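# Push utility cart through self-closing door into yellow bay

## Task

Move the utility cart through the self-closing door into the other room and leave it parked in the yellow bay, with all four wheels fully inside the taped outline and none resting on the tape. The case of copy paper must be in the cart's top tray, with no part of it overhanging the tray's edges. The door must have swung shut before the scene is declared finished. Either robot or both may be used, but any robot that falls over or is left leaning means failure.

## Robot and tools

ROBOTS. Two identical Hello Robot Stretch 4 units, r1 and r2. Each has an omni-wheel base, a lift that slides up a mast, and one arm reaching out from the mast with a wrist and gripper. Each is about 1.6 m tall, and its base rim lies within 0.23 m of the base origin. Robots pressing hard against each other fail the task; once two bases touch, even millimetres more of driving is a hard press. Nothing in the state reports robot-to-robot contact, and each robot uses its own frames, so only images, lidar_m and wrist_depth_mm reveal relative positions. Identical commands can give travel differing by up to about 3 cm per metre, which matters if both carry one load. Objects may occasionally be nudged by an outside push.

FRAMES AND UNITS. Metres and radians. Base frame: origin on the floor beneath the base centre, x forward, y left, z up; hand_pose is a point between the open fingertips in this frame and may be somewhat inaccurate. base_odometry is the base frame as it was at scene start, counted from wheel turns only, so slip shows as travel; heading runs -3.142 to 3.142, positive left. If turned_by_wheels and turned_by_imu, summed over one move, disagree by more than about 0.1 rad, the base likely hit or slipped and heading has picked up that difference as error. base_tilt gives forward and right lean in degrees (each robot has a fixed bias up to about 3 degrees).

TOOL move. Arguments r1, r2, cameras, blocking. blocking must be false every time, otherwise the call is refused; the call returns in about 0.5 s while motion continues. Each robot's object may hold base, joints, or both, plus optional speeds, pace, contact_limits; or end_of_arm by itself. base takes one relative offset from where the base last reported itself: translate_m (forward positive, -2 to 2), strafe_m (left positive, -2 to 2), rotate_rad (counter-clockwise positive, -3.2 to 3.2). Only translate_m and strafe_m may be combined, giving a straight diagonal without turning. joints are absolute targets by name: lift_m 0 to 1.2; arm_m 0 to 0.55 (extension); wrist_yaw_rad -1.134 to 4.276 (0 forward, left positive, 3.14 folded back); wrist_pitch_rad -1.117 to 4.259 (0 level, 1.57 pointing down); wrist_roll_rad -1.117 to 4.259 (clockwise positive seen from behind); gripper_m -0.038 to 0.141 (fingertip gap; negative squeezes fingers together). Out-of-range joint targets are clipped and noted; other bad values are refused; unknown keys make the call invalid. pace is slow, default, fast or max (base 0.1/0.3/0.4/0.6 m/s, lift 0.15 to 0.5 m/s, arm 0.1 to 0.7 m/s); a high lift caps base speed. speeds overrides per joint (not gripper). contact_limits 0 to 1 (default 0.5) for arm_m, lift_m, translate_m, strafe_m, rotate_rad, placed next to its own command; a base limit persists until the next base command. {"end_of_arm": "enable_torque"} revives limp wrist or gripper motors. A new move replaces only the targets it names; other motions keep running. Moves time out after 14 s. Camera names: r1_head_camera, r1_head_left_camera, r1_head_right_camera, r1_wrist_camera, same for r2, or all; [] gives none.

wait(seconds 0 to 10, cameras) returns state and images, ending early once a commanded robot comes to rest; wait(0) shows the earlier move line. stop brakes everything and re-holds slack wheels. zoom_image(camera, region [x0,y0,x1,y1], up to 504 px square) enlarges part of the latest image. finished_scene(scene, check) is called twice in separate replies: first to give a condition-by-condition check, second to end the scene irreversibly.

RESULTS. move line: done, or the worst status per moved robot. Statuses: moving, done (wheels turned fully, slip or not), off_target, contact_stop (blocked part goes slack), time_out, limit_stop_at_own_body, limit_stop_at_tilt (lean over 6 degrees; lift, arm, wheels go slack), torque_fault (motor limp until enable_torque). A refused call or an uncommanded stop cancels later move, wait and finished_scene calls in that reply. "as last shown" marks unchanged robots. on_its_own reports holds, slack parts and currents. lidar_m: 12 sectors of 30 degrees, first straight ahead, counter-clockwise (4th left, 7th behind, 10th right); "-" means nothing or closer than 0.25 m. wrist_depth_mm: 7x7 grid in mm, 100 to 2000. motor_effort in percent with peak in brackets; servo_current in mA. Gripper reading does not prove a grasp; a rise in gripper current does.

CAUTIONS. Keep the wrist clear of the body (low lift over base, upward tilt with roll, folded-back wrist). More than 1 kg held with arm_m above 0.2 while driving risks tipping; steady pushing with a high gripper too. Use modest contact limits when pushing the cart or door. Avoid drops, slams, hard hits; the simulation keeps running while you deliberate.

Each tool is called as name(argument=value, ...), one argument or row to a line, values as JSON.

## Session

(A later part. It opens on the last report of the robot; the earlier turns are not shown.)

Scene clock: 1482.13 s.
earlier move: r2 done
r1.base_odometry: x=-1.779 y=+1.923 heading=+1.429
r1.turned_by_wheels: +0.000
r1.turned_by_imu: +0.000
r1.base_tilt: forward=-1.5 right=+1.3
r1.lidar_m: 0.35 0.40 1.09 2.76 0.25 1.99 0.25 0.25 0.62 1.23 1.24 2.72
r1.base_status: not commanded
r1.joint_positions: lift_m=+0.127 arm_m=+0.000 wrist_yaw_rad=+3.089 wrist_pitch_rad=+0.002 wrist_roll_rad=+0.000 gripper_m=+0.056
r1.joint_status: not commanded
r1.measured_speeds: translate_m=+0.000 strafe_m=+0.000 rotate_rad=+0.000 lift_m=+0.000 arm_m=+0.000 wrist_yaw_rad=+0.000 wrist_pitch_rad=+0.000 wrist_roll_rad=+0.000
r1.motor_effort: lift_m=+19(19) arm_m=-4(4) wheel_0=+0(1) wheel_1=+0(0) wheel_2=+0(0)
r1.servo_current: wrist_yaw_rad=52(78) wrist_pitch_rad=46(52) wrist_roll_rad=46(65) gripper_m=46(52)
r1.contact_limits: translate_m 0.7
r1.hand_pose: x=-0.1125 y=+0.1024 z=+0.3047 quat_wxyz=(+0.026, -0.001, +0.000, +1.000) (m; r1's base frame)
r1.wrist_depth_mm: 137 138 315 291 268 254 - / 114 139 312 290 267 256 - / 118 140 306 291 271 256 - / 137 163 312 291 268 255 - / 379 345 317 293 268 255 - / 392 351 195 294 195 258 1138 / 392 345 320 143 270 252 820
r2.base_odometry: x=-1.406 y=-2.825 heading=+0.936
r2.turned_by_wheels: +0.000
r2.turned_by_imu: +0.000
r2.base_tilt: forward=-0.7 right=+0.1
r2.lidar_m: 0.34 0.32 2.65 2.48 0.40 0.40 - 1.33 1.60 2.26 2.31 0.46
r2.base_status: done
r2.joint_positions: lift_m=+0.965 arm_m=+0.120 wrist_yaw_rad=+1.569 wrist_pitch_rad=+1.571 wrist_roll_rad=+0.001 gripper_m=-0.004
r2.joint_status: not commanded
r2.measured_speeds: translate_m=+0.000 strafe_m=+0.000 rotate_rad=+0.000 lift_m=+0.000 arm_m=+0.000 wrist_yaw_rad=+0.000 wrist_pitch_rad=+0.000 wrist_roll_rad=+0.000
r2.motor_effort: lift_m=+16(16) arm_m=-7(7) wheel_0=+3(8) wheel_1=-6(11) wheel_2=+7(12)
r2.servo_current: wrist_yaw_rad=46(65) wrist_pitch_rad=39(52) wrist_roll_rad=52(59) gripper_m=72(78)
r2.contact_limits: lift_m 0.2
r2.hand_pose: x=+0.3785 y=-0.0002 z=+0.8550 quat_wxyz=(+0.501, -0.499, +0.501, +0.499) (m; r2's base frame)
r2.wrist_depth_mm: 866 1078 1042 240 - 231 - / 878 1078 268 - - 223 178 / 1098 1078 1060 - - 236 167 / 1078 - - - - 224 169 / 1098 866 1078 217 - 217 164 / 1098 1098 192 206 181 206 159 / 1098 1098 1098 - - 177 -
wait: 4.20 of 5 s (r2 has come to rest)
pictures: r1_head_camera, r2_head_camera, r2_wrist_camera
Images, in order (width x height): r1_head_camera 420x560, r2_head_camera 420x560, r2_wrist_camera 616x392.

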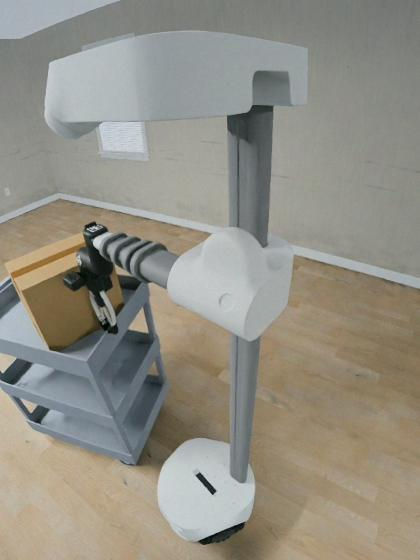

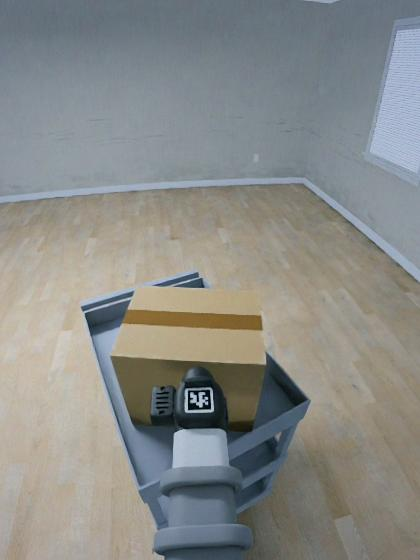

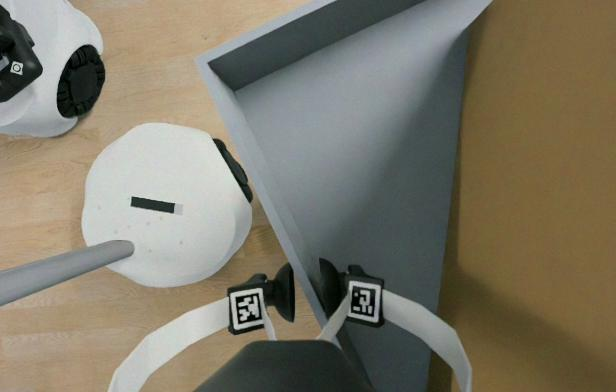

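move(
  blocking=false,
  r2={"base": {"translate_m": -0.288, "strafe_m": -0.085}, "pace": "slow"},
  cameras=[],
)

wait(
  seconds=5,
  cameras=["r2_head_camera", "r2_wrist_camera", "r1_head_camera"],
)

Scene clock: 1509.00 s.
move: r2 moving
r1.base_odometry: x=-1.779 y=+1.923 heading=+1.429
r1.turned_by_wheels: +0.000
r1.turned_by_imu: +0.000
r1.base_tilt: forward=-1.6 right=+1.3
r1.lidar_m: 0.34 0.39 1.06 2.77 0.25 2.02 0.25 0.25 0.61 1.22 1.25 2.73
r1.base_status: not commanded
r1.joint_positions: lift_m=+0.127 arm_m=+0.000 wrist_yaw_rad=+3.089 wrist_pitch_rad=+0.002 wrist_roll_rad=+0.000 gripper_m=+0.056
r1.joint_status: not commanded
r1.measured_speeds: translate_m=+0.000 strafe_m=+0.000 rotate_rad=+0.000 lift_m=+0.000 arm_m=+0.000 wrist_yaw_rad=+0.000 wrist_pitch_rad=+0.000 wrist_roll_rad=+0.000
r1.motor_effort: lift_m=+19(19) arm_m=-4(4) wheel_0=+0(0) wheel_1=+0(0) wheel_2=+0(0)
r1.servo_current: wrist_yaw_rad=46(52) wrist_pitch_rad=33(46) wrist_roll_rad=39(59) gripper_m=39(46)
r1.contact_limits: translate_m 0.7
r1.hand_pose: x=-0.1125 y=+0.1024 z=+0.3047 quat_wxyz=(+0.026, -0.001, +0.000, +1.000) (m; r1's base frame)
r1.wrist_depth_mm: 136 139 314 287 270 254 - / 114 139 310 289 270 255 - / 118 139 304 291 270 255 - / 137 163 312 291 270 255 - / 379 349 319 291 267 254 - / 384 349 195 293 195 257 1160 / 392 343 319 143 270 253 820
r2.base_odometry: x=-1.411 y=-2.837 heading=+0.936
r2.turned_by_wheels: +0.000
r2.turned_by_imu: +0.000
r2.base_tilt: forward=-0.6 right=+0.1
r2.lidar_m: 0.34 0.33 2.67 2.46 0.37 0.38 - 1.32 1.60 2.29 2.34 0.45
r2.base_status: translate_m moving; strafe_m moving
r2.joint_positions: lift_m=+0.965 arm_m=+0.120 wrist_yaw_rad=+1.569 wrist_pitch_rad=+1.571 wrist_roll_rad=+0.001 gripper_m=-0.004
r2.joint_status: not commanded
r2.measured_speeds: translate_m=-0.048 strafe_m=-0.014 rotate_rad=+0.000 lift_m=+0.000 arm_m=+0.000 wrist_yaw_rad=+0.000 wrist_pitch_rad=+0.000 wrist_roll_rad=+0.000
r2.motor_effort: lift_m=+16(16) arm_m=-6(7) wheel_0=-8(8) wheel_1=-7(9) wheel_2=+11(12)
r2.servo_current: wrist_yaw_rad=39(52) wrist_pitch_rad=39(46) wrist_roll_rad=59(59) gripper_m=78(78)
r2.contact_limits: lift_m 0.2
r2.hand_pose: x=+0.3785 y=-0.0002 z=+0.8550 quat_wxyz=(+0.500, -0.500, +0.501, +0.499) (m; r2's base frame)
r2.wrist_depth_mm: 866 1060 1078 246 258 235 180 / 891 1078 1098 - - 233 176 / 1098 1098 1042 - - 225 171 / 1098 - - - - 234 169 / 1098 809 1078 217 - 224 165 / 1078 1098 190 204 180 206 - / 1118 1118 - - - 185 -
pictures: none
No camera images: "cameras" was empty.

Scene clock: 1512.73 s.
earlier move: r2 done
r1.base_odometry: x=-1.779 y=+1.923 heading=+1.429
r1.turned_by_wheels: +0.000
r1.turned_by_imu: +0.000
r1.base_tilt: forward=-1.6 right=+1.3
r1.lidar_m: 0.31 0.56 0.85 2.78 0.25 2.00 0.25 0.26 0.60 1.23 0.47 0.30
r1.base_status: not commanded
r1.joint_positions: lift_m=+0.127 arm_m=+0.000 wrist_yaw_rad=+3.089 wrist_pitch_rad=+0.002 wrist_roll_rad=+0.000 gripper_m=+0.056
r1.joint_status: not commanded
r1.measured_speeds: translate_m=+0.000 strafe_m=+0.000 rotate_rad=+0.000 lift_m=+0.000 arm_m=+0.000 wrist_yaw_rad=+0.000 wrist_pitch_rad=+0.000 wrist_roll_rad=+0.000
r1.motor_effort: lift_m=+19(19) arm_m=-4(4) wheel_0=+1(1) wheel_1=+0(0) wheel_2=+0(0)
r1.servo_current: wrist_yaw_rad=46(72) wrist_pitch_rad=39(52) wrist_roll_rad=52(65) gripper_m=46(46)
r1.contact_limits: translate_m 0.7
r1.hand_pose: x=-0.1125 y=+0.1024 z=+0.3047 quat_wxyz=(+0.026, -0.001, +0.000, +1.000) (m; r1's base frame)
r1.wrist_depth_mm: 136 139 314 289 267 254 - / 113 139 310 290 270 255 - / 118 140 304 293 270 256 - / 137 163 312 291 271 255 - / 382 347 317 294 268 254 - / 389 349 195 291 195 258 1118 / 389 343 319 143 270 253 809
r2.base_odometry: x=-1.509 y=-3.107 heading=+0.936
r2.turned_by_wheels: +0.000
r2.turned_by_imu: +0.000
r2.base_tilt: forward=-0.7 right=+0.1
r2.lidar_m: 0.32 0.31 2.72 0.30 0.32 0.84 3.95 1.02 1.23 2.21 2.26 0.48
r2.base_status: done
r2.joint_positions: lift_m=+0.965 arm_m=+0.120 wrist_yaw_rad=+1.569 wrist_pitch_rad=+1.571 wrist_roll_rad=+0.000 gripper_m=-0.004
r2.joint_status: not commanded
r2.measured_speeds: translate_m=+0.000 strafe_m=+0.000 rotate_rad=+0.000 lift_m=+0.000 arm_m=+0.000 wrist_yaw_rad=+0.000 wrist_pitch_rad=+0.000 wrist_roll_rad=+0.000
r2.motor_effort: lift_m=+16(16) arm_m=-7(7) wheel_0=-4(11) wheel_1=-3(10) wheel_2=+6(13)
r2.servo_current: wrist_yaw_rad=39(59) wrist_pitch_rad=39(46) wrist_roll_rad=39(65) gripper_m=72(78)
r2.contact_limits: lift_m 0.2
r2.hand_pose: x=+0.3785 y=-0.0002 z=+0.8550 quat_wxyz=(+0.500, -0.500, +0.501, +0.499) (m; r2's base frame)
r2.wrist_depth_mm: 866 759 946 248 278 193 - / 1060 904 244 - - 198 - / 1098 1098 - - - 201 - / 1098 - - - - 205 154 / 1078 878 1098 218 - 208 156 / 1098 1078 195 208 179 195 157 / 1118 1118 1098 - - 182 -
wait: 3.73 of 5 s (r2 has come to rest)
pictures: r1_head_camera, r2_head_camera, r2_wrist_camera
Images, in order (width x height): r1_head_camera 420x560, r2_head_camera 420x560, r2_wrist_camera 616x392.

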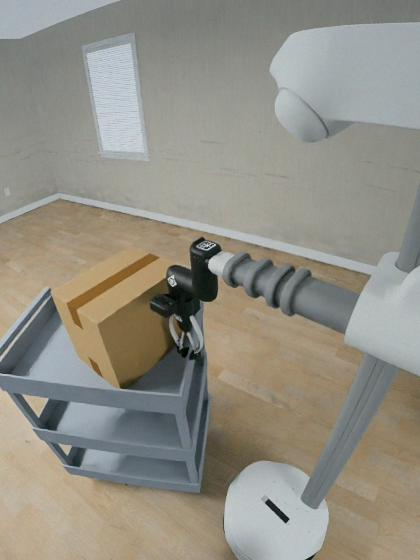

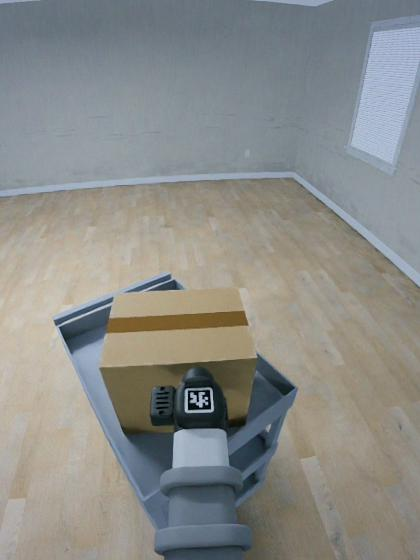

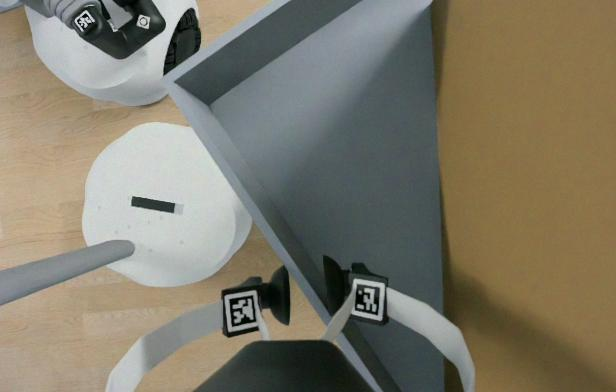

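move(
  blocking=false,
  r2={"base": {"translate_m": -0.299, "strafe_m": -0.182}, "pace": "slow"},
  cameras=[],
)

wait(
  seconds=6,
  cameras=["r2_head_camera", "r2_wrist_camera", "r1_head_camera"],
)

Scene clock: 1560.47 s.
move: r2 moving
r1.base_odometry: x=-1.779 y=+1.923 heading=+1.429
r1.turned_by_wheels: +0.000
r1.turned_by_imu: +0.000
r1.base_tilt: forward=-1.5 right=+1.3
r1.lidar_m: 0.29 0.58 0.84 2.78 0.25 2.01 0.25 0.27 0.59 1.21 0.42 0.29
r1.base_status: not commanded
r1.joint_positions: lift_m=+0.127 arm_m=+0.000 wrist_yaw_rad=+3.089 wrist_pitch_rad=+0.002 wrist_roll_rad=+0.000 gripper_m=+0.056
r1.joint_status: not commanded
r1.measured_speeds: translate_m=+0.000 strafe_m=+0.000 rotate_rad=+0.000 lift_m=+0.000 arm_m=+0.000 wrist_yaw_rad=+0.000 wrist_pitch_rad=+0.000 wrist_roll_rad=+0.000
r1.motor_effort: lift_m=+19(19) arm_m=-4(4) wheel_0=+0(1) wheel_1=+0(0) wheel_2=+0(0)
r1.servo_current: wrist_yaw_rad=39(72) wrist_pitch_rad=33(46) wrist_roll_rad=52(59) gripper_m=39(46)
r1.contact_limits: translate_m 0.7
r1.hand_pose: x=-0.1125 y=+0.1024 z=+0.3047 quat_wxyz=(+0.026, -0.001, +0.000, +1.000) (m; r1's base frame)
r1.wrist_depth_mm: 136 139 314 290 268 254 - / 114 139 312 291 270 255 - / 118 139 303 293 268 255 - / 137 162 314 290 270 254 - / 382 349 319 291 268 254 - / 387 347 195 293 195 257 1098 / 392 347 322 144 270 253 820
r2.base_odometry: x=-1.510 y=-3.121 heading=+0.937
r2.turned_by_wheels: +0.001
r2.turned_by_imu: +0.001
r2.base_tilt: forward=-0.7 right=+0.1
r2.lidar_m: 0.34 0.30 2.73 0.28 0.30 0.83 3.92 1.01 1.21 2.23 2.27 0.47
r2.base_status: translate_m moving; strafe_m moving
r2.joint_positions: lift_m=+0.965 arm_m=+0.120 wrist_yaw_rad=+1.570 wrist_pitch_rad=+1.571 wrist_roll_rad=+0.000 gripper_m=-0.004
r2.joint_status: not commanded
r2.measured_speeds: translate_m=-0.047 strafe_m=-0.029 rotate_rad=+0.005 lift_m=+0.000 arm_m=+0.000 wrist_yaw_rad=+0.000 wrist_pitch_rad=+0.000 wrist_roll_rad=+0.000
r2.motor_effort: lift_m=+16(16) arm_m=-6(7) wheel_0=+5(5) wheel_1=-8(9) wheel_2=+11(13)
r2.servo_current: wrist_yaw_rad=46(52) wrist_pitch_rad=39(46) wrist_roll_rad=46(52) gripper_m=72(78)
r2.contact_limits: lift_m 0.2
r2.hand_pose: x=+0.3785 y=-0.0001 z=+0.8550 quat_wxyz=(+0.500, -0.500, +0.500, +0.500) (m; r2's base frame)
r2.wrist_depth_mm: 866 759 931 248 - 200 - / 1078 904 248 - - 204 - / 1098 1098 - - - 208 158 / 1098 - - - - 214 160 / 1098 - 1078 217 285 216 163 / 1098 1098 190 206 180 202 164 / 1118 1098 1098 - - 176 -
pictures: none
No camera images: "cameras" was empty.

Scene clock: 1564.63 s.
earlier move: r2 done
r1.base_odometry: x=-1.779 y=+1.923 heading=+1.429
r1.turned_by_wheels: +0.000
r1.turned_by_imu: +0.000
r1.base_tilt: forward=-1.6 right=+1.2
r1.lidar_m: 0.42 0.42 0.51 2.78 0.25 2.01 0.25 0.26 0.59 1.21 0.46 0.47
r1.base_status: not commanded
r1.joint_positions: lift_m=+0.127 arm_m=+0.000 wrist_yaw_rad=+3.089 wrist_pitch_rad=+0.002 wrist_roll_rad=+0.000 gripper_m=+0.056
r1.joint_status: not commanded
r1.measured_speeds: translate_m=+0.000 strafe_m=+0.000 rotate_rad=+0.000 lift_m=+0.000 arm_m=+0.000 wrist_yaw_rad=+0.000 wrist_pitch_rad=+0.000 wrist_roll_rad=+0.000
r1.motor_effort: lift_m=+19(19) arm_m=-4(4) wheel_0=+0(1) wheel_1=+0(0) wheel_2=+0(0)
r1.servo_current: wrist_yaw_rad=59(72) wrist_pitch_rad=39(52) wrist_roll_rad=52(65) gripper_m=46(52)
r1.contact_limits: translate_m 0.7
r1.hand_pose: x=-0.1125 y=+0.1024 z=+0.3047 quat_wxyz=(+0.026, -0.001, +0.000, +1.000) (m; r1's base frame)
r1.wrist_depth_mm: 136 139 315 291 268 256 - / 114 139 310 290 268 254 - / 118 140 306 291 271 257 - / 137 163 312 291 267 254 - / 379 349 317 293 267 254 - / 389 351 195 293 195 258 1118 / 389 345 320 143 270 253 809
r2.base_odometry: x=-1.539 y=-3.456 heading=+0.937
r2.turned_by_wheels: +0.000
r2.turned_by_imu: +0.002
r2.base_tilt: forward=-0.7 right=+0.1
r2.lidar_m: 0.28 0.25 0.45 0.46 0.80 0.98 3.61 0.66 0.80 1.75 2.13 0.59
r2.base_status: done
r2.joint_positions: lift_m=+0.965 arm_m=+0.120 wrist_yaw_rad=+1.573 wrist_pitch_rad=+1.567 wrist_roll_rad=-0.001 gripper_m=-0.004
r2.joint_status: not commanded
r2.measured_speeds: translate_m=+0.000 strafe_m=+0.000 rotate_rad=+0.000 lift_m=+0.000 arm_m=+0.000 wrist_yaw_rad=+0.000 wrist_pitch_rad=+0.000 wrist_roll_rad=+0.000
r2.motor_effort: lift_m=+16(16) arm_m=-6(7) wheel_0=+8(14) wheel_1=-4(10) wheel_2=+8(13)
r2.servo_current: wrist_yaw_rad=52(59) wrist_pitch_rad=46(52) wrist_roll_rad=46(59) gripper_m=72(85)
r2.contact_limits: lift_m 0.2
r2.hand_pose: x=+0.3785 y=+0.0013 z=+0.8550 quat_wxyz=(+0.500, -0.500, +0.498, +0.502) (m; r2's base frame)
r2.wrist_depth_mm: 1078 1078 249 - 203 134 - / 1098 1078 266 - 229 146 - / 1118 278 - - 245 163 - / 1098 - - - 281 189 132 / 1098 - 1078 - - 204 - / 1118 1060 191 227 180 201 159 / 1118 1078 1078 - - - -
wait: 4.17 of 6 s (r2 has come to rest)
pictures: r1_head_camera, r2_head_camera, r2_wrist_camera
Images, in order (width x height): r1_head_camera 420x560, r2_head_camera 420x560, r2_wrist_camera 616x392.

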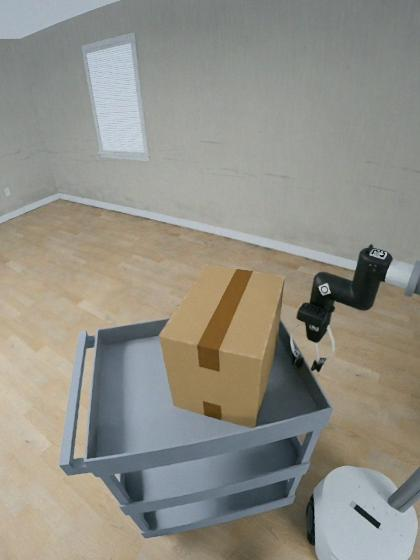

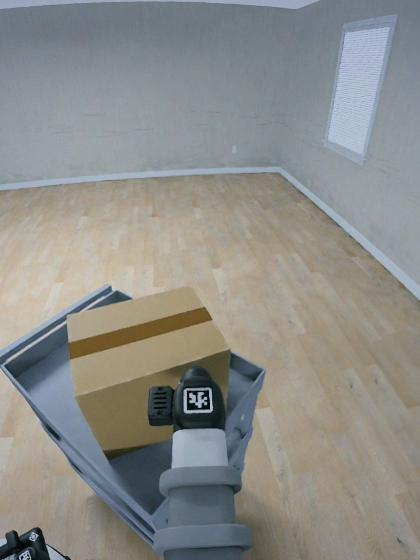

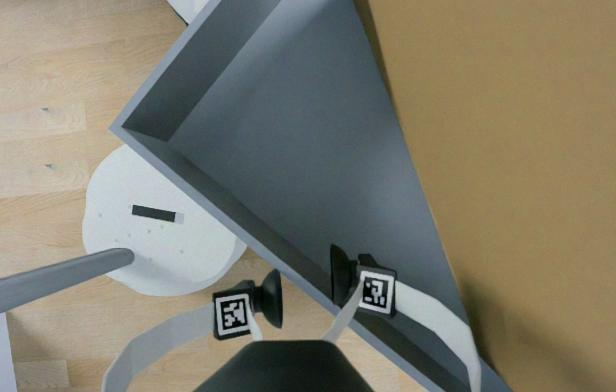

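move(
  blocking=false,
  cameras=["r2_head_camera","r2_wrist_camera","r1_head_camera","r1_head_left_camera"],
)

Scene clock: 1589.40 s.
r1.base_odometry: x=-1.779 y=+1.923 heading=+1.429
r1.turned_by_wheels: +0.000
r1.turned_by_imu: +0.000
r1.base_tilt: forward=-1.6 right=+1.3
r1.lidar_m: 0.41 0.42 0.50 2.77 0.25 2.01 0.26 0.27 0.60 1.23 0.47 0.47
r1.base_status: not commanded
r1.joint_positions: lift_m=+0.127 arm_m=+0.000 wrist_yaw_rad=+3.089 wrist_pitch_rad=+0.002 wrist_roll_rad=+0.000 gripper_m=+0.056
r1.joint_status: not commanded
r1.measured_speeds: translate_m=+0.000 strafe_m=+0.000 rotate_rad=+0.000 lift_m=+0.000 arm_m=+0.000 wrist_yaw_rad=+0.000 wrist_pitch_rad=+0.000 wrist_roll_rad=+0.000
r1.motor_effort: lift_m=+19(19) arm_m=-4(4) wheel_0=+0(1) wheel_1=+0(0) wheel_2=+0(0)
r1.servo_current: wrist_yaw_rad=52(72) wrist_pitch_rad=46(52) wrist_roll_rad=59(65) gripper_m=39(52)
r1.contact_limits: translate_m 0.7
r1.hand_pose: x=-0.1125 y=+0.1024 z=+0.3047 quat_wxyz=(+0.026, -0.001, +0.000, +1.000) (m; r1's base frame)
r1.wrist_depth_mm: 136 138 314 290 268 253 - / 114 139 310 289 270 255 - / 118 140 306 291 271 254 - / 137 163 312 291 268 254 - / 382 345 317 293 267 255 - / 387 349 195 291 195 258 1118 / 392 343 319 143 268 253 820
r2.base_odometry: x=-1.539 y=-3.456 heading=+0.937
r2.turned_by_wheels: +0.000
r2.turned_by_imu: +0.000
r2.base_tilt: forward=-0.7 right=+0.0
r2.lidar_m: 0.28 0.27 0.45 0.48 0.81 0.96 3.60 0.68 0.82 1.79 2.13 0.60
r2.base_status: done
r2.joint_positions: lift_m=+0.965 arm_m=+0.120 wrist_yaw_rad=+1.573 wrist_pitch_rad=+1.567 wrist_roll_rad=-0.001 gripper_m=-0.004
r2.joint_status: not commanded
r2.measured_speeds: translate_m=+0.000 strafe_m=+0.000 rotate_rad=+0.000 lift_m=+0.000 arm_m=+0.000 wrist_yaw_rad=+0.000 wrist_pitch_rad=+0.000 wrist_roll_rad=+0.000
r2.motor_effort: lift_m=+16(16) arm_m=-6(7) wheel_0=+7(14) wheel_1=-4(10) wheel_2=+8(13)
r2.servo_current: wrist_yaw_rad=46(59) wrist_pitch_rad=39(52) wrist_roll_rad=52(59) gripper_m=78(85)
r2.contact_limits: lift_m 0.2
r2.hand_pose: x=+0.3785 y=+0.0013 z=+0.8550 quat_wxyz=(+0.500, -0.500, +0.498, +0.502) (m; r2's base frame)
r2.wrist_depth_mm: 1078 1078 249 - 203 134 - / 1078 1098 266 - 230 146 - / 1098 278 - - 246 163 - / 1078 - - - 282 190 132 / 1098 - 1078 - - 204 - / 1118 1098 192 228 180 201 159 / 1118 1118 1098 - - - -
pictures: r1_head_camera, r1_head_left_camera, r2_head_camera, r2_wrist_camera
Images, in order (width x height): r1_head_camera 420x560, r1_head_left_camera 420x672, r2_head_camera 420x560, r2_wrist_camera 616x392.

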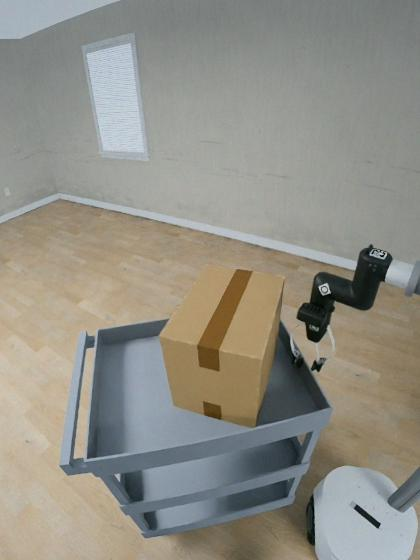

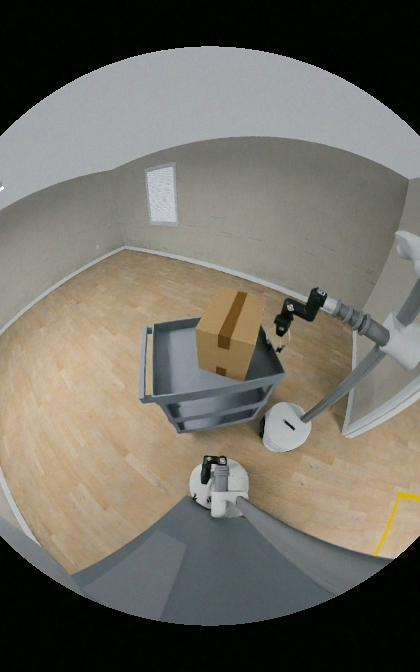

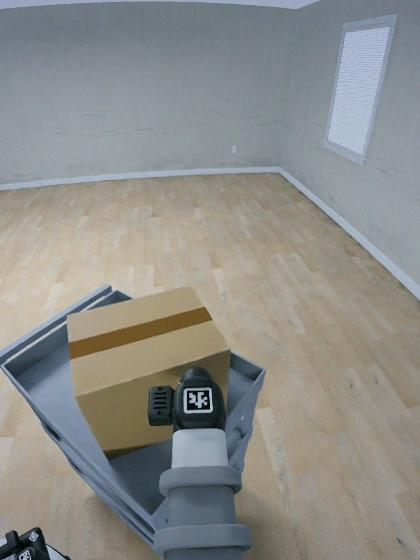

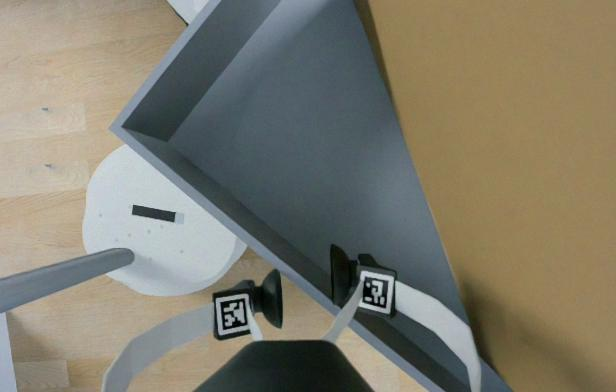

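move(
  blocking=false,
  r2={"base":{"translate_m":-0.348,"strafe_m":-0.039},"pace":"slow"},
  cameras=[],
)

wait(
  seconds=6,
  cameras=["r2_head_camera","r2_wrist_camera","r1_head_camera"],
)

Scene clock: 1640.50 s.
move: r2 moving
r1.base_odometry: x=-1.779 y=+1.923 heading=+1.429
r1.turned_by_wheels: +0.000
r1.turned_by_imu: +0.000
r1.base_tilt: forward=-1.6 right=+1.3
r1.lidar_m: 0.40 0.42 0.51 2.77 0.25 2.00 0.25 0.25 0.59 1.23 0.46 0.47
r1.base_status: not commanded
r1.joint_positions: lift_m=+0.127 arm_m=+0.000 wrist_yaw_rad=+3.089 wrist_pitch_rad=+0.002 wrist_roll_rad=+0.000 gripper_m=+0.056
r1.joint_status: not commanded
r1.measured_speeds: translate_m=+0.000 strafe_m=+0.000 rotate_rad=+0.000 lift_m=+0.000 arm_m=+0.000 wrist_yaw_rad=+0.000 wrist_pitch_rad=+0.000 wrist_roll_rad=+0.000
r1.motor_effort: lift_m=+19(19) arm_m=-4(4) wheel_0=+0(1) wheel_1=+0(0) wheel_2=+0(0)
r1.servo_current: wrist_yaw_rad=52(52) wrist_pitch_rad=46(52) wrist_roll_rad=39(65) gripper_m=39(46)
r1.contact_limits: translate_m 0.7
r1.hand_pose: x=-0.1125 y=+0.1024 z=+0.3047 quat_wxyz=(+0.026, -0.001, +0.000, +1.000) (m; r1's base frame)
r1.wrist_depth_mm: 136 138 314 287 267 254 - / 114 139 310 290 268 254 - / 118 140 304 291 268 256 - / 137 163 314 293 271 253 - / 379 349 317 293 271 254 - / 389 349 195 294 196 258 1138 / 389 345 319 143 270 254 809
r2.base_odometry: x=-1.545 y=-3.467 heading=+0.938
r2.turned_by_wheels: +0.000
r2.turned_by_imu: +0.001
r2.base_tilt: forward=-0.7 right=+0.1
r2.lidar_m: 0.28 0.27 0.49 0.47 0.82 0.95 3.58 0.67 0.80 1.71 2.12 0.60
r2.base_status: translate_m moving; strafe_m moving
r2.joint_positions: lift_m=+0.965 arm_m=+0.120 wrist_yaw_rad=+1.573 wrist_pitch_rad=+1.567 wrist_roll_rad=-0.001 gripper_m=-0.004
r2.joint_status: not commanded
r2.measured_speeds: translate_m=-0.049 strafe_m=-0.006 rotate_rad=+0.000 lift_m=+0.000 arm_m=+0.000 wrist_yaw_rad=+0.000 wrist_pitch_rad=+0.000 wrist_roll_rad=+0.000
r2.motor_effort: lift_m=+16(16) arm_m=-6(7) wheel_0=+1(8) wheel_1=-6(7) wheel_2=+13(15)
r2.servo_current: wrist_yaw_rad=39(52) wrist_pitch_rad=46(46) wrist_roll_rad=46(52) gripper_m=65(72)
r2.contact_limits: lift_m 0.2
r2.hand_pose: x=+0.3785 y=+0.0013 z=+0.8550 quat_wxyz=(+0.500, -0.500, +0.498, +0.502) (m; r2's base frame)
r2.wrist_depth_mm: 1098 1078 249 - 212 141 - / 1098 1078 259 - 240 153 - / 1098 283 - - 255 167 - / 1098 - - - - 192 - / 1098 - 1060 218 - 208 153 / 1098 1098 189 208 178 197 167 / 1098 1098 1098 - - 202 -
pictures: none
No camera images: "cameras" was empty.

Scene clock: 1644.77 s.
earlier move: r2 done
r1.base_odometry: x=-1.779 y=+1.923 heading=+1.429
r1.turned_by_wheels: +0.000
r1.turned_by_imu: +0.000
r1.base_tilt: forward=-1.6 right=+1.3
r1.lidar_m: 0.25 0.25 4.91 2.76 0.25 2.00 0.25 0.25 0.60 0.62 0.44 0.26
r1.base_status: not commanded
r1.joint_positions: lift_m=+0.127 arm_m=+0.000 wrist_yaw_rad=+3.089 wrist_pitch_rad=+0.002 wrist_roll_rad=+0.000 gripper_m=+0.056
r1.joint_status: not commanded
r1.measured_speeds: translate_m=+0.000 strafe_m=+0.000 rotate_rad=+0.000 lift_m=+0.000 arm_m=+0.000 wrist_yaw_rad=+0.000 wrist_pitch_rad=+0.000 wrist_roll_rad=+0.000
r1.motor_effort: lift_m=+19(19) arm_m=-4(4) wheel_0=+0(1) wheel_1=+0(0) wheel_2=+0(0)
r1.servo_current: wrist_yaw_rad=39(65) wrist_pitch_rad=39(52) wrist_roll_rad=59(65) gripper_m=46(52)
r1.contact_limits: translate_m 0.7
r1.hand_pose: x=-0.1125 y=+0.1024 z=+0.3047 quat_wxyz=(+0.026, -0.001, +0.000, +1.000) (m; r1's base frame)
r1.wrist_depth_mm: 137 138 315 290 268 254 - / 114 139 312 290 268 256 - / 118 140 306 290 271 256 - / 137 163 314 291 270 253 - / 379 347 317 293 268 254 - / 389 347 195 294 195 257 1138 / 392 345 320 144 267 253 809
r2.base_odometry: x=-1.713 y=-3.759 heading=+0.937
r2.turned_by_wheels: -0.001
r2.turned_by_imu: +0.000
r2.base_tilt: forward=-0.7 right=+0.1
r2.lidar_m: 0.29 0.27 0.65 0.76 0.76 3.39 3.25 0.39 0.36 0.80 2.16 0.54
r2.base_status: done
r2.joint_positions: lift_m=+0.965 arm_m=+0.120 wrist_yaw_rad=+1.573 wrist_pitch_rad=+1.569 wrist_roll_rad=-0.001 gripper_m=-0.004
r2.joint_status: not commanded
r2.measured_speeds: translate_m=+0.000 strafe_m=+0.000 rotate_rad=+0.000 lift_m=+0.000 arm_m=+0.000 wrist_yaw_rad=+0.000 wrist_pitch_rad=+0.000 wrist_roll_rad=+0.000
r2.motor_effort: lift_m=+16(16) arm_m=-6(7) wheel_0=-5(9) wheel_1=-4(8) wheel_2=+5(15)
r2.servo_current: wrist_yaw_rad=46(65) wrist_pitch_rad=39(46) wrist_roll_rad=46(59) gripper_m=72(78)
r2.contact_limits: lift_m 0.2
r2.hand_pose: x=+0.3785 y=+0.0006 z=+0.8550 quat_wxyz=(+0.500, -0.500, +0.499, +0.501) (m; r2's base frame)
r2.wrist_depth_mm: 1078 1060 246 - 229 147 - / 1098 1078 253 - 241 155 - / 1098 272 - - 255 167 - / 1078 - - - - 190 133 / 1098 854 1060 - - 205 144 / 976 1098 194 208 180 200 155 / - 1025 1078 - - 186 -
wait: 4.27 of 6 s (r2 has come to rest)
pictures: r1_head_camera, r2_head_camera, r2_wrist_camera
Images, in order (width x height): r1_head_camera 420x560, r2_head_camera 420x560, r2_wrist_camera 616x392.

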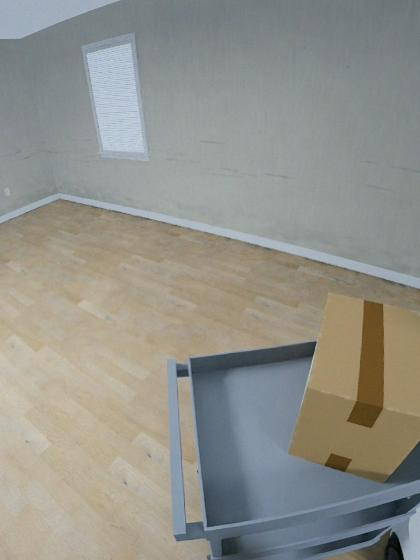

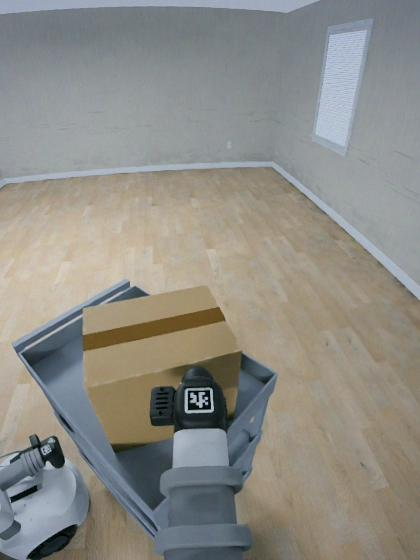

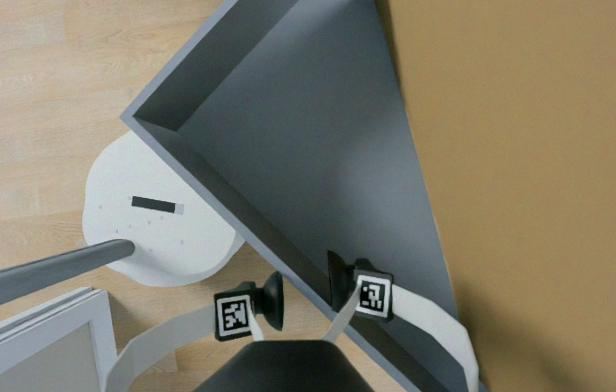

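zoom_image(
  camera="r2_wrist_camera",
  region=[0, 230, 200, 392],
)

Scaled by 2.520.

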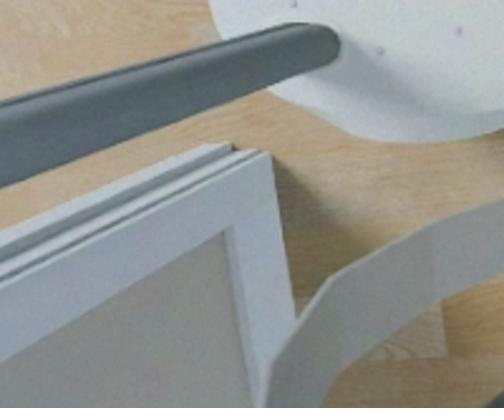

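zoom_image(
  camera="r2_wrist_camera",
  region=[90, 80, 500, 392],
)

move(
  blocking=false,
  cameras=["r1_head_left_camera","r2_head_left_camera","r2_head_right_camera"],
)

Scaled by 1.229.

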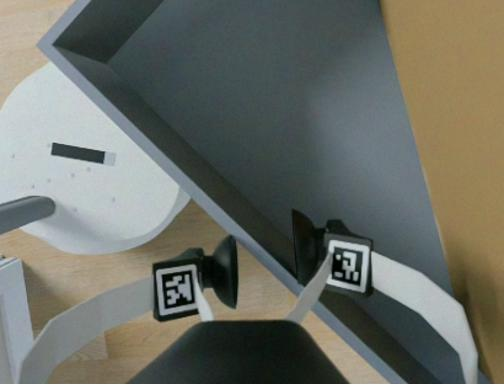

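Scene clock: 1726.83 s.
r1.base_odometry: x=-1.779 y=+1.923 heading=+1.429
r1.turned_by_wheels: +0.000
r1.turned_by_imu: +0.000
r1.base_tilt: forward=-1.6 right=+1.3
r1.lidar_m: 0.25 0.25 4.92 2.75 0.25 2.00 0.25 0.26 0.61 0.66 0.46 0.25
r1.base_status: not commanded
r1.joint_positions: lift_m=+0.127 arm_m=+0.000 wrist_yaw_rad=+3.089 wrist_pitch_rad=+0.002 wrist_roll_rad=+0.000 gripper_m=+0.056
r1.joint_status: not commanded
r1.measured_speeds: translate_m=+0.000 strafe_m=+0.000 rotate_rad=+0.000 lift_m=+0.000 arm_m=+0.000 wrist_yaw_rad=+0.000 wrist_pitch_rad=+0.000 wrist_roll_rad=+0.000
r1.motor_effort: lift_m=+19(19) arm_m=-4(4) wheel_0=-1(1) wheel_1=+0(0) wheel_2=+0(0)
r1.servo_current: wrist_yaw_rad=33(65) wrist_pitch_rad=46(52) wrist_roll_rad=52(65) gripper_m=46(52)
r1.contact_limits: translate_m 0.7
r1.hand_pose: x=-0.1125 y=+0.1024 z=+0.3047 quat_wxyz=(+0.026, -0.001, +0.000, +1.000) (m; r1's base frame)
r1.wrist_depth_mm: 136 138 314 289 268 255 - / 114 139 310 289 270 255 - / 118 140 303 291 268 256 - / 137 163 314 291 271 254 - / 379 347 317 293 267 256 - / 389 349 195 294 196 258 1138 / 387 345 320 143 271 253 820
r2.base_odometry: x=-1.713 y=-3.759 heading=+0.937
r2.turned_by_wheels: +0.000
r2.turned_by_imu: +0.000
r2.base_tilt: forward=-0.7 right=+0.1
r2.lidar_m: 0.30 0.27 0.65 0.76 0.75 3.42 3.26 0.39 0.37 0.81 2.13 0.53
r2.base_status: done
r2.joint_positions: lift_m=+0.965 arm_m=+0.120 wrist_yaw_rad=+1.573 wrist_pitch_rad=+1.569 wrist_roll_rad=-0.001 gripper_m=-0.004
r2.joint_status: not commanded
r2.measured_speeds: translate_m=+0.000 strafe_m=+0.000 rotate_rad=+0.000 lift_m=+0.000 arm_m=+0.000 wrist_yaw_rad=+0.000 wrist_pitch_rad=+0.000 wrist_roll_rad=+0.000
r2.motor_effort: lift_m=+16(16) arm_m=-7(7) wheel_0=-5(9) wheel_1=-4(8) wheel_2=+5(15)
r2.servo_current: wrist_yaw_rad=52(65) wrist_pitch_rad=39(46) wrist_roll_rad=39(59) gripper_m=78(78)
r2.contact_limits: lift_m 0.2
r2.hand_pose: x=+0.3785 y=+0.0006 z=+0.8550 quat_wxyz=(+0.500, -0.500, +0.499, +0.501) (m; r2's base frame)
r2.wrist_depth_mm: 1078 1060 245 - 229 147 - / 1098 1078 252 - 241 155 - / 1098 273 - - 254 166 - / 1098 - - - - 189 133 / 1098 866 1098 - - 206 144 / 976 1098 194 208 180 199 155 / - 1025 1118 - - 187 -
pictures: r1_head_left_camera, r2_head_left_camera, r2_head_right_camera
Images, in order (width x height): r1_head_left_camera 420x672, r2_head_left_camera 420x672, r2_head_right_camera 420x672.

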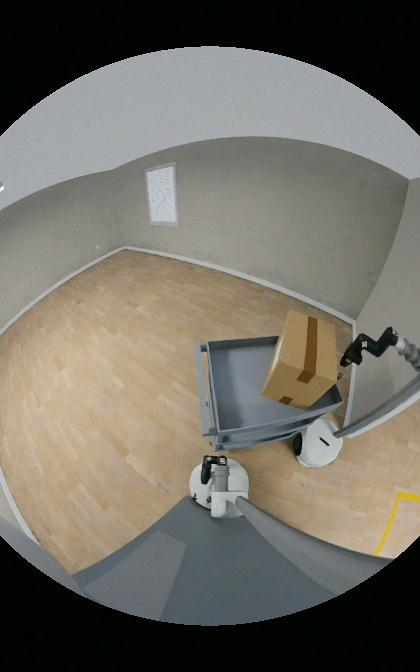

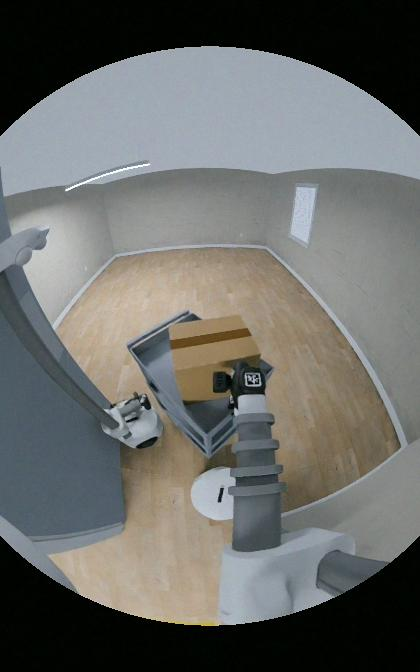

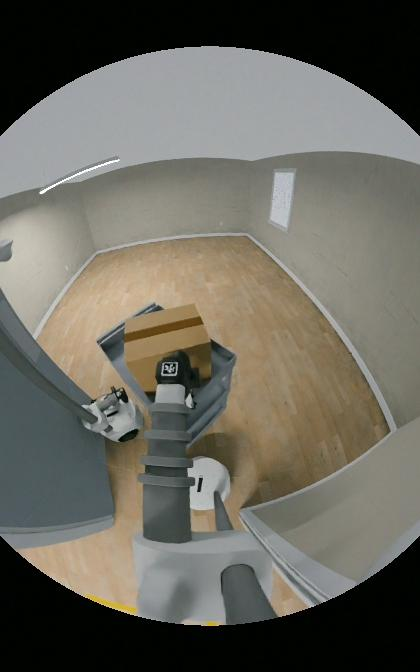

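move(
  blocking=false,
  r2={"base":{"translate_m":-0.159,"strafe_m":0.152},"pace":"slow"},
  cameras=[],
)

wait(
  seconds=5,
  cameras=["r2_wrist_camera","r1_head_left_camera","r1_head_camera","r2_head_left_camera"],
)

Scene clock: 1764.07 s.
move: r2 moving
r1.base_odometry: x=-1.779 y=+1.923 heading=+1.429
r1.turned_by_wheels: +0.000
r1.turned_by_imu: +0.000
r1.base_tilt: forward=-1.5 right=+1.3
r1.lidar_m: 0.25 0.25 4.93 2.74 0.25 1.98 0.25 0.26 0.61 0.66 0.42 0.27
r1.base_status: not commanded
r1.joint_positions: lift_m=+0.127 arm_m=+0.000 wrist_yaw_rad=+3.089 wrist_pitch_rad=+0.002 wrist_roll_rad=+0.000 gripper_m=+0.056
r1.joint_status: not commanded
r1.measured_speeds: translate_m=+0.000 strafe_m=+0.000 rotate_rad=+0.000 lift_m=+0.000 arm_m=+0.000 wrist_yaw_rad=+0.000 wrist_pitch_rad=+0.000 wrist_roll_rad=+0.000
r1.motor_effort: lift_m=+19(19) arm_m=-4(4) wheel_0=+0(1) wheel_1=+0(0) wheel_2=+0(0)
r1.servo_current: wrist_yaw_rad=33(72) wrist_pitch_rad=46(46) wrist_roll_rad=52(59) gripper_m=46(52)
r1.contact_limits: translate_m 0.7
r1.hand_pose: x=-0.1125 y=+0.1024 z=+0.3047 quat_wxyz=(+0.026, -0.001, +0.000, +1.000) (m; r1's base frame)
r1.wrist_depth_mm: 137 138 314 290 268 254 - / 114 139 309 290 270 254 - / 118 139 303 290 270 256 - / 137 163 310 291 271 253 - / 382 349 317 291 268 254 - / 389 347 195 293 196 258 1138 / 392 345 320 143 271 253 809
r2.base_odometry: x=-1.726 y=-3.761 heading=+0.937
r2.turned_by_wheels: +0.000
r2.turned_by_imu: +0.001
r2.base_tilt: forward=-0.7 right=+0.1
r2.lidar_m: 0.28 0.28 0.63 0.75 0.75 3.41 3.23 0.40 0.37 0.81 2.16 0.51
r2.base_status: translate_m moving; strafe_m moving
r2.joint_positions: lift_m=+0.965 arm_m=+0.120 wrist_yaw_rad=+1.573 wrist_pitch_rad=+1.571 wrist_roll_rad=-0.001 gripper_m=-0.004
r2.joint_status: not commanded
r2.measured_speeds: translate_m=-0.036 strafe_m=+0.035 rotate_rad=+0.000 lift_m=+0.000 arm_m=+0.000 wrist_yaw_rad=+0.000 wrist_pitch_rad=+0.000 wrist_roll_rad=+0.000
r2.motor_effort: lift_m=+16(16) arm_m=-6(7) wheel_0=-9(13) wheel_1=+5(7) wheel_2=+9(9)
r2.servo_current: wrist_yaw_rad=46(52) wrist_pitch_rad=39(46) wrist_roll_rad=39(59) gripper_m=78(78)
r2.contact_limits: lift_m 0.2
r2.hand_pose: x=+0.3785 y=+0.0001 z=+0.8550 quat_wxyz=(+0.499, -0.501, +0.499, +0.501) (m; r2's base frame)
r2.wrist_depth_mm: 1060 1078 252 - 226 149 - / 1098 1078 248 - 249 160 - / 1078 1098 - - 256 174 - / 1078 - - - - 194 - / 1098 842 1098 218 - 209 - / 976 1098 190 206 181 202 158 / - 1042 1098 - - 192 -
pictures: none
No camera images: "cameras" was empty.

Scene clock: 1767.00 s.
earlier move: r2 done
r1.base_odometry: x=-1.779 y=+1.923 heading=+1.429
r1.turned_by_wheels: +0.000
r1.turned_by_imu: +0.000
r1.base_tilt: forward=-1.5 right=+1.3
r1.lidar_m: 0.25 0.29 4.92 2.79 0.25 1.99 0.25 0.25 0.60 0.48 0.28 0.25
r1.base_status: not commanded
r1.joint_positions: lift_m=+0.127 arm_m=+0.000 wrist_yaw_rad=+3.089 wrist_pitch_rad=+0.002 wrist_roll_rad=+0.000 gripper_m=+0.056
r1.joint_status: not commanded
r1.measured_speeds: translate_m=+0.000 strafe_m=+0.000 rotate_rad=+0.000 lift_m=+0.000 arm_m=+0.000 wrist_yaw_rad=+0.000 wrist_pitch_rad=+0.000 wrist_roll_rad=+0.000
r1.motor_effort: lift_m=+19(19) arm_m=-4(4) wheel_0=+0(1) wheel_1=+0(0) wheel_2=+0(0)
r1.servo_current: wrist_yaw_rad=52(72) wrist_pitch_rad=46(46) wrist_roll_rad=39(72) gripper_m=46(52)
r1.contact_limits: translate_m 0.7
r1.hand_pose: x=-0.1125 y=+0.1024 z=+0.3047 quat_wxyz=(+0.026, -0.001, +0.000, +1.000) (m; r1's base frame)
r1.wrist_depth_mm: 136 138 314 290 268 253 - / 114 139 312 291 268 256 - / 118 139 306 291 268 256 - / 137 162 312 291 270 254 - / 382 345 319 291 270 254 - / 387 349 195 293 195 257 1118 / 389 345 320 143 268 253 809
r2.base_odometry: x=-1.930 y=-3.797 heading=+0.937
r2.turned_by_wheels: +0.000
r2.turned_by_imu: +0.000
r2.base_tilt: forward=-0.7 right=+0.0
r2.lidar_m: 0.34 0.32 0.65 0.57 0.57 3.21 3.11 3.16 0.42 0.43 2.29 0.46
r2.base_status: done
r2.joint_positions: lift_m=+0.965 arm_m=+0.120 wrist_yaw_rad=+1.573 wrist_pitch_rad=+1.572 wrist_roll_rad=-0.001 gripper_m=-0.004
r2.joint_status: not commanded
r2.measured_speeds: translate_m=+0.000 strafe_m=+0.000 rotate_rad=+0.000 lift_m=+0.000 arm_m=+0.000 wrist_yaw_rad=+0.000 wrist_pitch_rad=+0.000 wrist_roll_rad=+0.000
r2.motor_effort: lift_m=+16(16) arm_m=-6(7) wheel_0=-4(13) wheel_1=+5(8) wheel_2=+5(9)
r2.servo_current: wrist_yaw_rad=39(59) wrist_pitch_rad=39(52) wrist_roll_rad=46(59) gripper_m=72(78)
r2.contact_limits: lift_m 0.2
r2.hand_pose: x=+0.3785 y=-0.0003 z=+0.8550 quat_wxyz=(+0.499, -0.501, +0.500, +0.500) (m; r2's base frame)
r2.wrist_depth_mm: 1042 1060 1060 241 - 230 - / 1098 1078 272 - - 224 178 / 1078 1078 1078 - - 234 166 / 1078 - - - - 220 - / 1098 866 1098 217 - 214 161 / 1098 1118 191 207 178 202 155 / 1118 1008 1098 - - 174 -
wait: 2.93 of 5 s (r2 has come to rest)
pictures: r1_head_camera, r1_head_left_camera, r2_head_left_camera, r2_wrist_camera
Images, in order (width x height): r1_head_camera 420x560, r1_head_left_camera 420x672, r2_head_left_camera 420x672, r2_wrist_camera 616x392.

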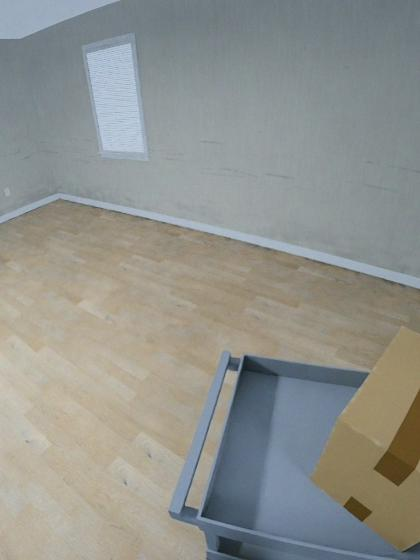

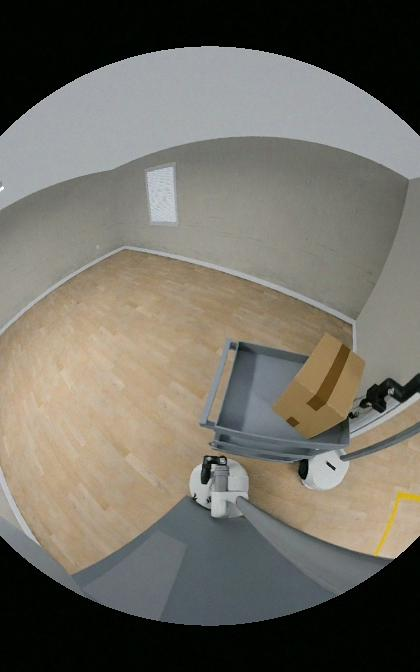

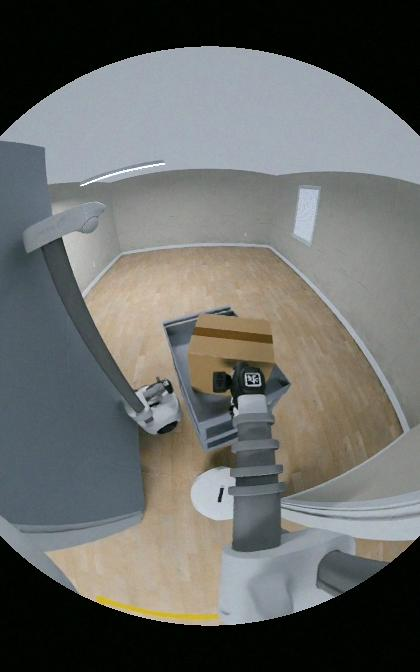

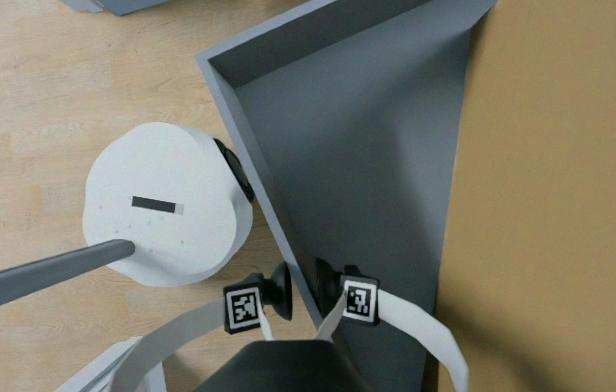

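move(
  blocking=false,
  r2={"base":{"translate_m":-0.1086,"strafe_m":0.1034},"pace":"slow"},
  cameras=[],
)

wait(
  seconds=4,
  cameras=["r2_wrist_camera","r1_head_left_camera","r1_head_camera","r2_head_left_camera"],
)

Scene clock: 1801.70 s.
move: r2 moving
r1.base_odometry: x=-1.779 y=+1.923 heading=+1.429
r1.turned_by_wheels: +0.000
r1.turned_by_imu: +0.000
r1.base_tilt: forward=-1.5 right=+1.3
r1.lidar_m: 0.25 0.27 4.93 2.77 0.25 2.01 0.25 0.25 0.59 0.51 0.27 0.25
r1.base_status: not commanded
r1.joint_positions: lift_m=+0.127 arm_m=+0.000 wrist_yaw_rad=+3.089 wrist_pitch_rad=+0.002 wrist_roll_rad=+0.000 gripper_m=+0.056
r1.joint_status: not commanded
r1.measured_speeds: translate_m=+0.000 strafe_m=+0.000 rotate_rad=+0.000 lift_m=+0.000 arm_m=+0.000 wrist_yaw_rad=+0.000 wrist_pitch_rad=+0.000 wrist_roll_rad=+0.000
r1.motor_effort: lift_m=+19(19) arm_m=-4(4) wheel_0=+0(1) wheel_1=+0(0) wheel_2=+0(0)
r1.servo_current: wrist_yaw_rad=46(59) wrist_pitch_rad=39(46) wrist_roll_rad=59(59) gripper_m=46(46)
r1.contact_limits: translate_m 0.7
r1.hand_pose: x=-0.1125 y=+0.1024 z=+0.3047 quat_wxyz=(+0.026, -0.001, +0.000, +1.000) (m; r1's base frame)
r1.wrist_depth_mm: 136 139 314 287 267 255 - / 114 139 312 290 270 255 - / 118 140 304 291 270 256 - / 137 163 310 291 270 255 - / 379 349 317 290 268 255 - / 387 351 195 293 195 257 1098 / 392 345 320 143 270 253 798
r2.base_odometry: x=-1.943 y=-3.799 heading=+0.938
r2.turned_by_wheels: +0.001
r2.turned_by_imu: +0.001
r2.base_tilt: forward=-0.6 right=+0.1
r2.lidar_m: 0.32 0.32 0.67 0.57 0.55 3.18 3.07 3.13 0.44 0.41 2.29 0.44
r2.base_status: translate_m moving; strafe_m moving
r2.joint_positions: lift_m=+0.965 arm_m=+0.120 wrist_yaw_rad=+1.573 wrist_pitch_rad=+1.572 wrist_roll_rad=-0.001 gripper_m=-0.004
r2.joint_status: not commanded
r2.measured_speeds: translate_m=-0.037 strafe_m=+0.034 rotate_rad=+0.000 lift_m=+0.000 arm_m=+0.000 wrist_yaw_rad=+0.000 wrist_pitch_rad=+0.000 wrist_roll_rad=+0.000
r2.motor_effort: lift_m=+16(16) arm_m=-6(7) wheel_0=-7(11) wheel_1=+5(6) wheel_2=+9(9)
r2.servo_current: wrist_yaw_rad=46(65) wrist_pitch_rad=39(46) wrist_roll_rad=39(59) gripper_m=78(78)
r2.contact_limits: lift_m 0.2
r2.hand_pose: x=+0.3785 y=-0.0003 z=+0.8550 quat_wxyz=(+0.499, -0.501, +0.500, +0.500) (m; r2's base frame)
r2.wrist_depth_mm: 1078 1060 1042 243 257 225 181 / 1078 1078 1060 - - 234 176 / 1078 1098 1060 - - 227 173 / 1098 - - - - 228 167 / 1098 831 1098 218 - 220 166 / 1098 1098 193 207 170 205 159 / 1118 931 1098 - - 177 -
pictures: none
No camera images: "cameras" was empty.

Scene clock: 1803.93 s.
earlier move: r2 done
r1.base_odometry: x=-1.779 y=+1.923 heading=+1.429
r1.turned_by_wheels: +0.000
r1.turned_by_imu: +0.000
r1.base_tilt: forward=-1.6 right=+1.2
r1.lidar_m: 0.25 3.99 4.91 2.76 0.25 2.02 0.25 0.26 0.60 0.32 0.25 0.25
r1.base_status: not commanded
r1.joint_positions: lift_m=+0.127 arm_m=+0.000 wrist_yaw_rad=+3.089 wrist_pitch_rad=+0.002 wrist_roll_rad=+0.000 gripper_m=+0.056
r1.joint_status: not commanded
r1.measured_speeds: translate_m=+0.000 strafe_m=+0.000 rotate_rad=+0.000 lift_m=+0.000 arm_m=+0.000 wrist_yaw_rad=+0.000 wrist_pitch_rad=+0.000 wrist_roll_rad=+0.000
r1.motor_effort: lift_m=+19(19) arm_m=-4(4) wheel_0=+0(1) wheel_1=+0(0) wheel_2=+0(0)
r1.servo_current: wrist_yaw_rad=59(65) wrist_pitch_rad=39(52) wrist_roll_rad=46(72) gripper_m=46(46)
r1.contact_limits: translate_m 0.7
r1.hand_pose: x=-0.1125 y=+0.1024 z=+0.3047 quat_wxyz=(+0.026, -0.001, +0.000, +1.000) (m; r1's base frame)
r1.wrist_depth_mm: 136 139 314 289 268 255 - / 114 139 310 291 271 255 - / 118 139 306 290 268 256 - / 137 163 312 291 270 253 - / 382 347 320 293 268 254 - / 389 349 195 293 195 257 1118 / 392 345 320 144 270 252 809
r2.base_odometry: x=-2.077 y=-3.824 heading=+0.938
r2.turned_by_wheels: +0.000
r2.turned_by_imu: +0.000
r2.base_tilt: forward=-0.6 right=+0.1
r2.lidar_m: 0.33 0.35 0.50 0.42 0.48 3.04 3.00 3.06 2.67 0.49 2.41 0.40
r2.base_status: done
r2.joint_positions: lift_m=+0.965 arm_m=+0.120 wrist_yaw_rad=+1.573 wrist_pitch_rad=+1.572 wrist_roll_rad=-0.001 gripper_m=-0.004
r2.joint_status: not commanded
r2.measured_speeds: translate_m=+0.000 strafe_m=+0.000 rotate_rad=+0.000 lift_m=+0.000 arm_m=+0.000 wrist_yaw_rad=+0.000 wrist_pitch_rad=+0.000 wrist_roll_rad=+0.000
r2.motor_effort: lift_m=+16(16) arm_m=-6(7) wheel_0=-5(11) wheel_1=+3(7) wheel_2=+6(11)
r2.servo_current: wrist_yaw_rad=46(65) wrist_pitch_rad=39(52) wrist_roll_rad=52(59) gripper_m=65(78)
r2.contact_limits: lift_m 0.2
r2.hand_pose: x=+0.3785 y=-0.0003 z=+0.8550 quat_wxyz=(+0.499, -0.501, +0.500, +0.500) (m; r2's base frame)
r2.wrist_depth_mm: 1098 1060 1060 238 246 246 - / 1078 1078 1078 259 - - 236 / 1098 1078 1078 1060 - 262 222 / 1098 - 1060 1078 - 249 202 / 1078 - 1078 219 - 236 182 / 1118 1078 188 204 175 212 - / 1118 1098 - - - 172 -
wait: 2.23 of 4 s (r2 has come to rest)
pictures: r1_head_camera, r1_head_left_camera, r2_head_left_camera, r2_wrist_camera
Images, in order (width x height): r1_head_camera 420x560, r1_head_left_camera 420x672, r2_head_left_camera 420x672, r2_wrist_camera 616x392.

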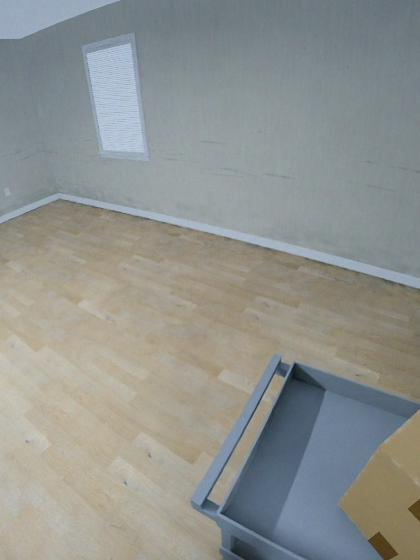

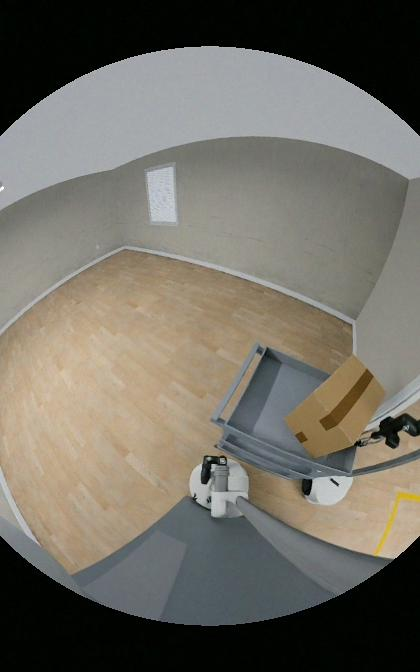

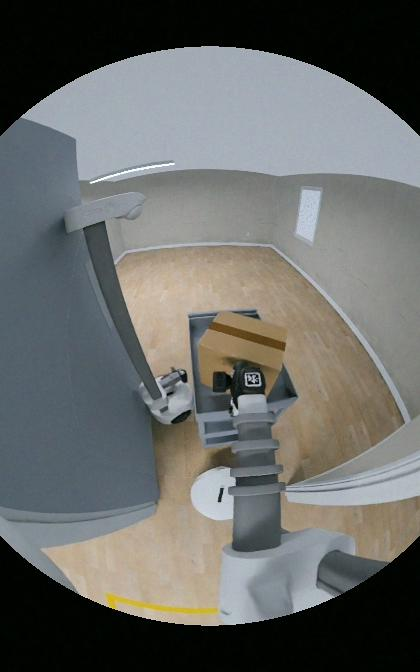

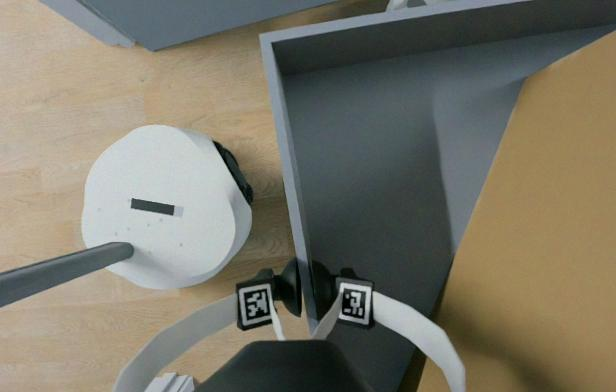

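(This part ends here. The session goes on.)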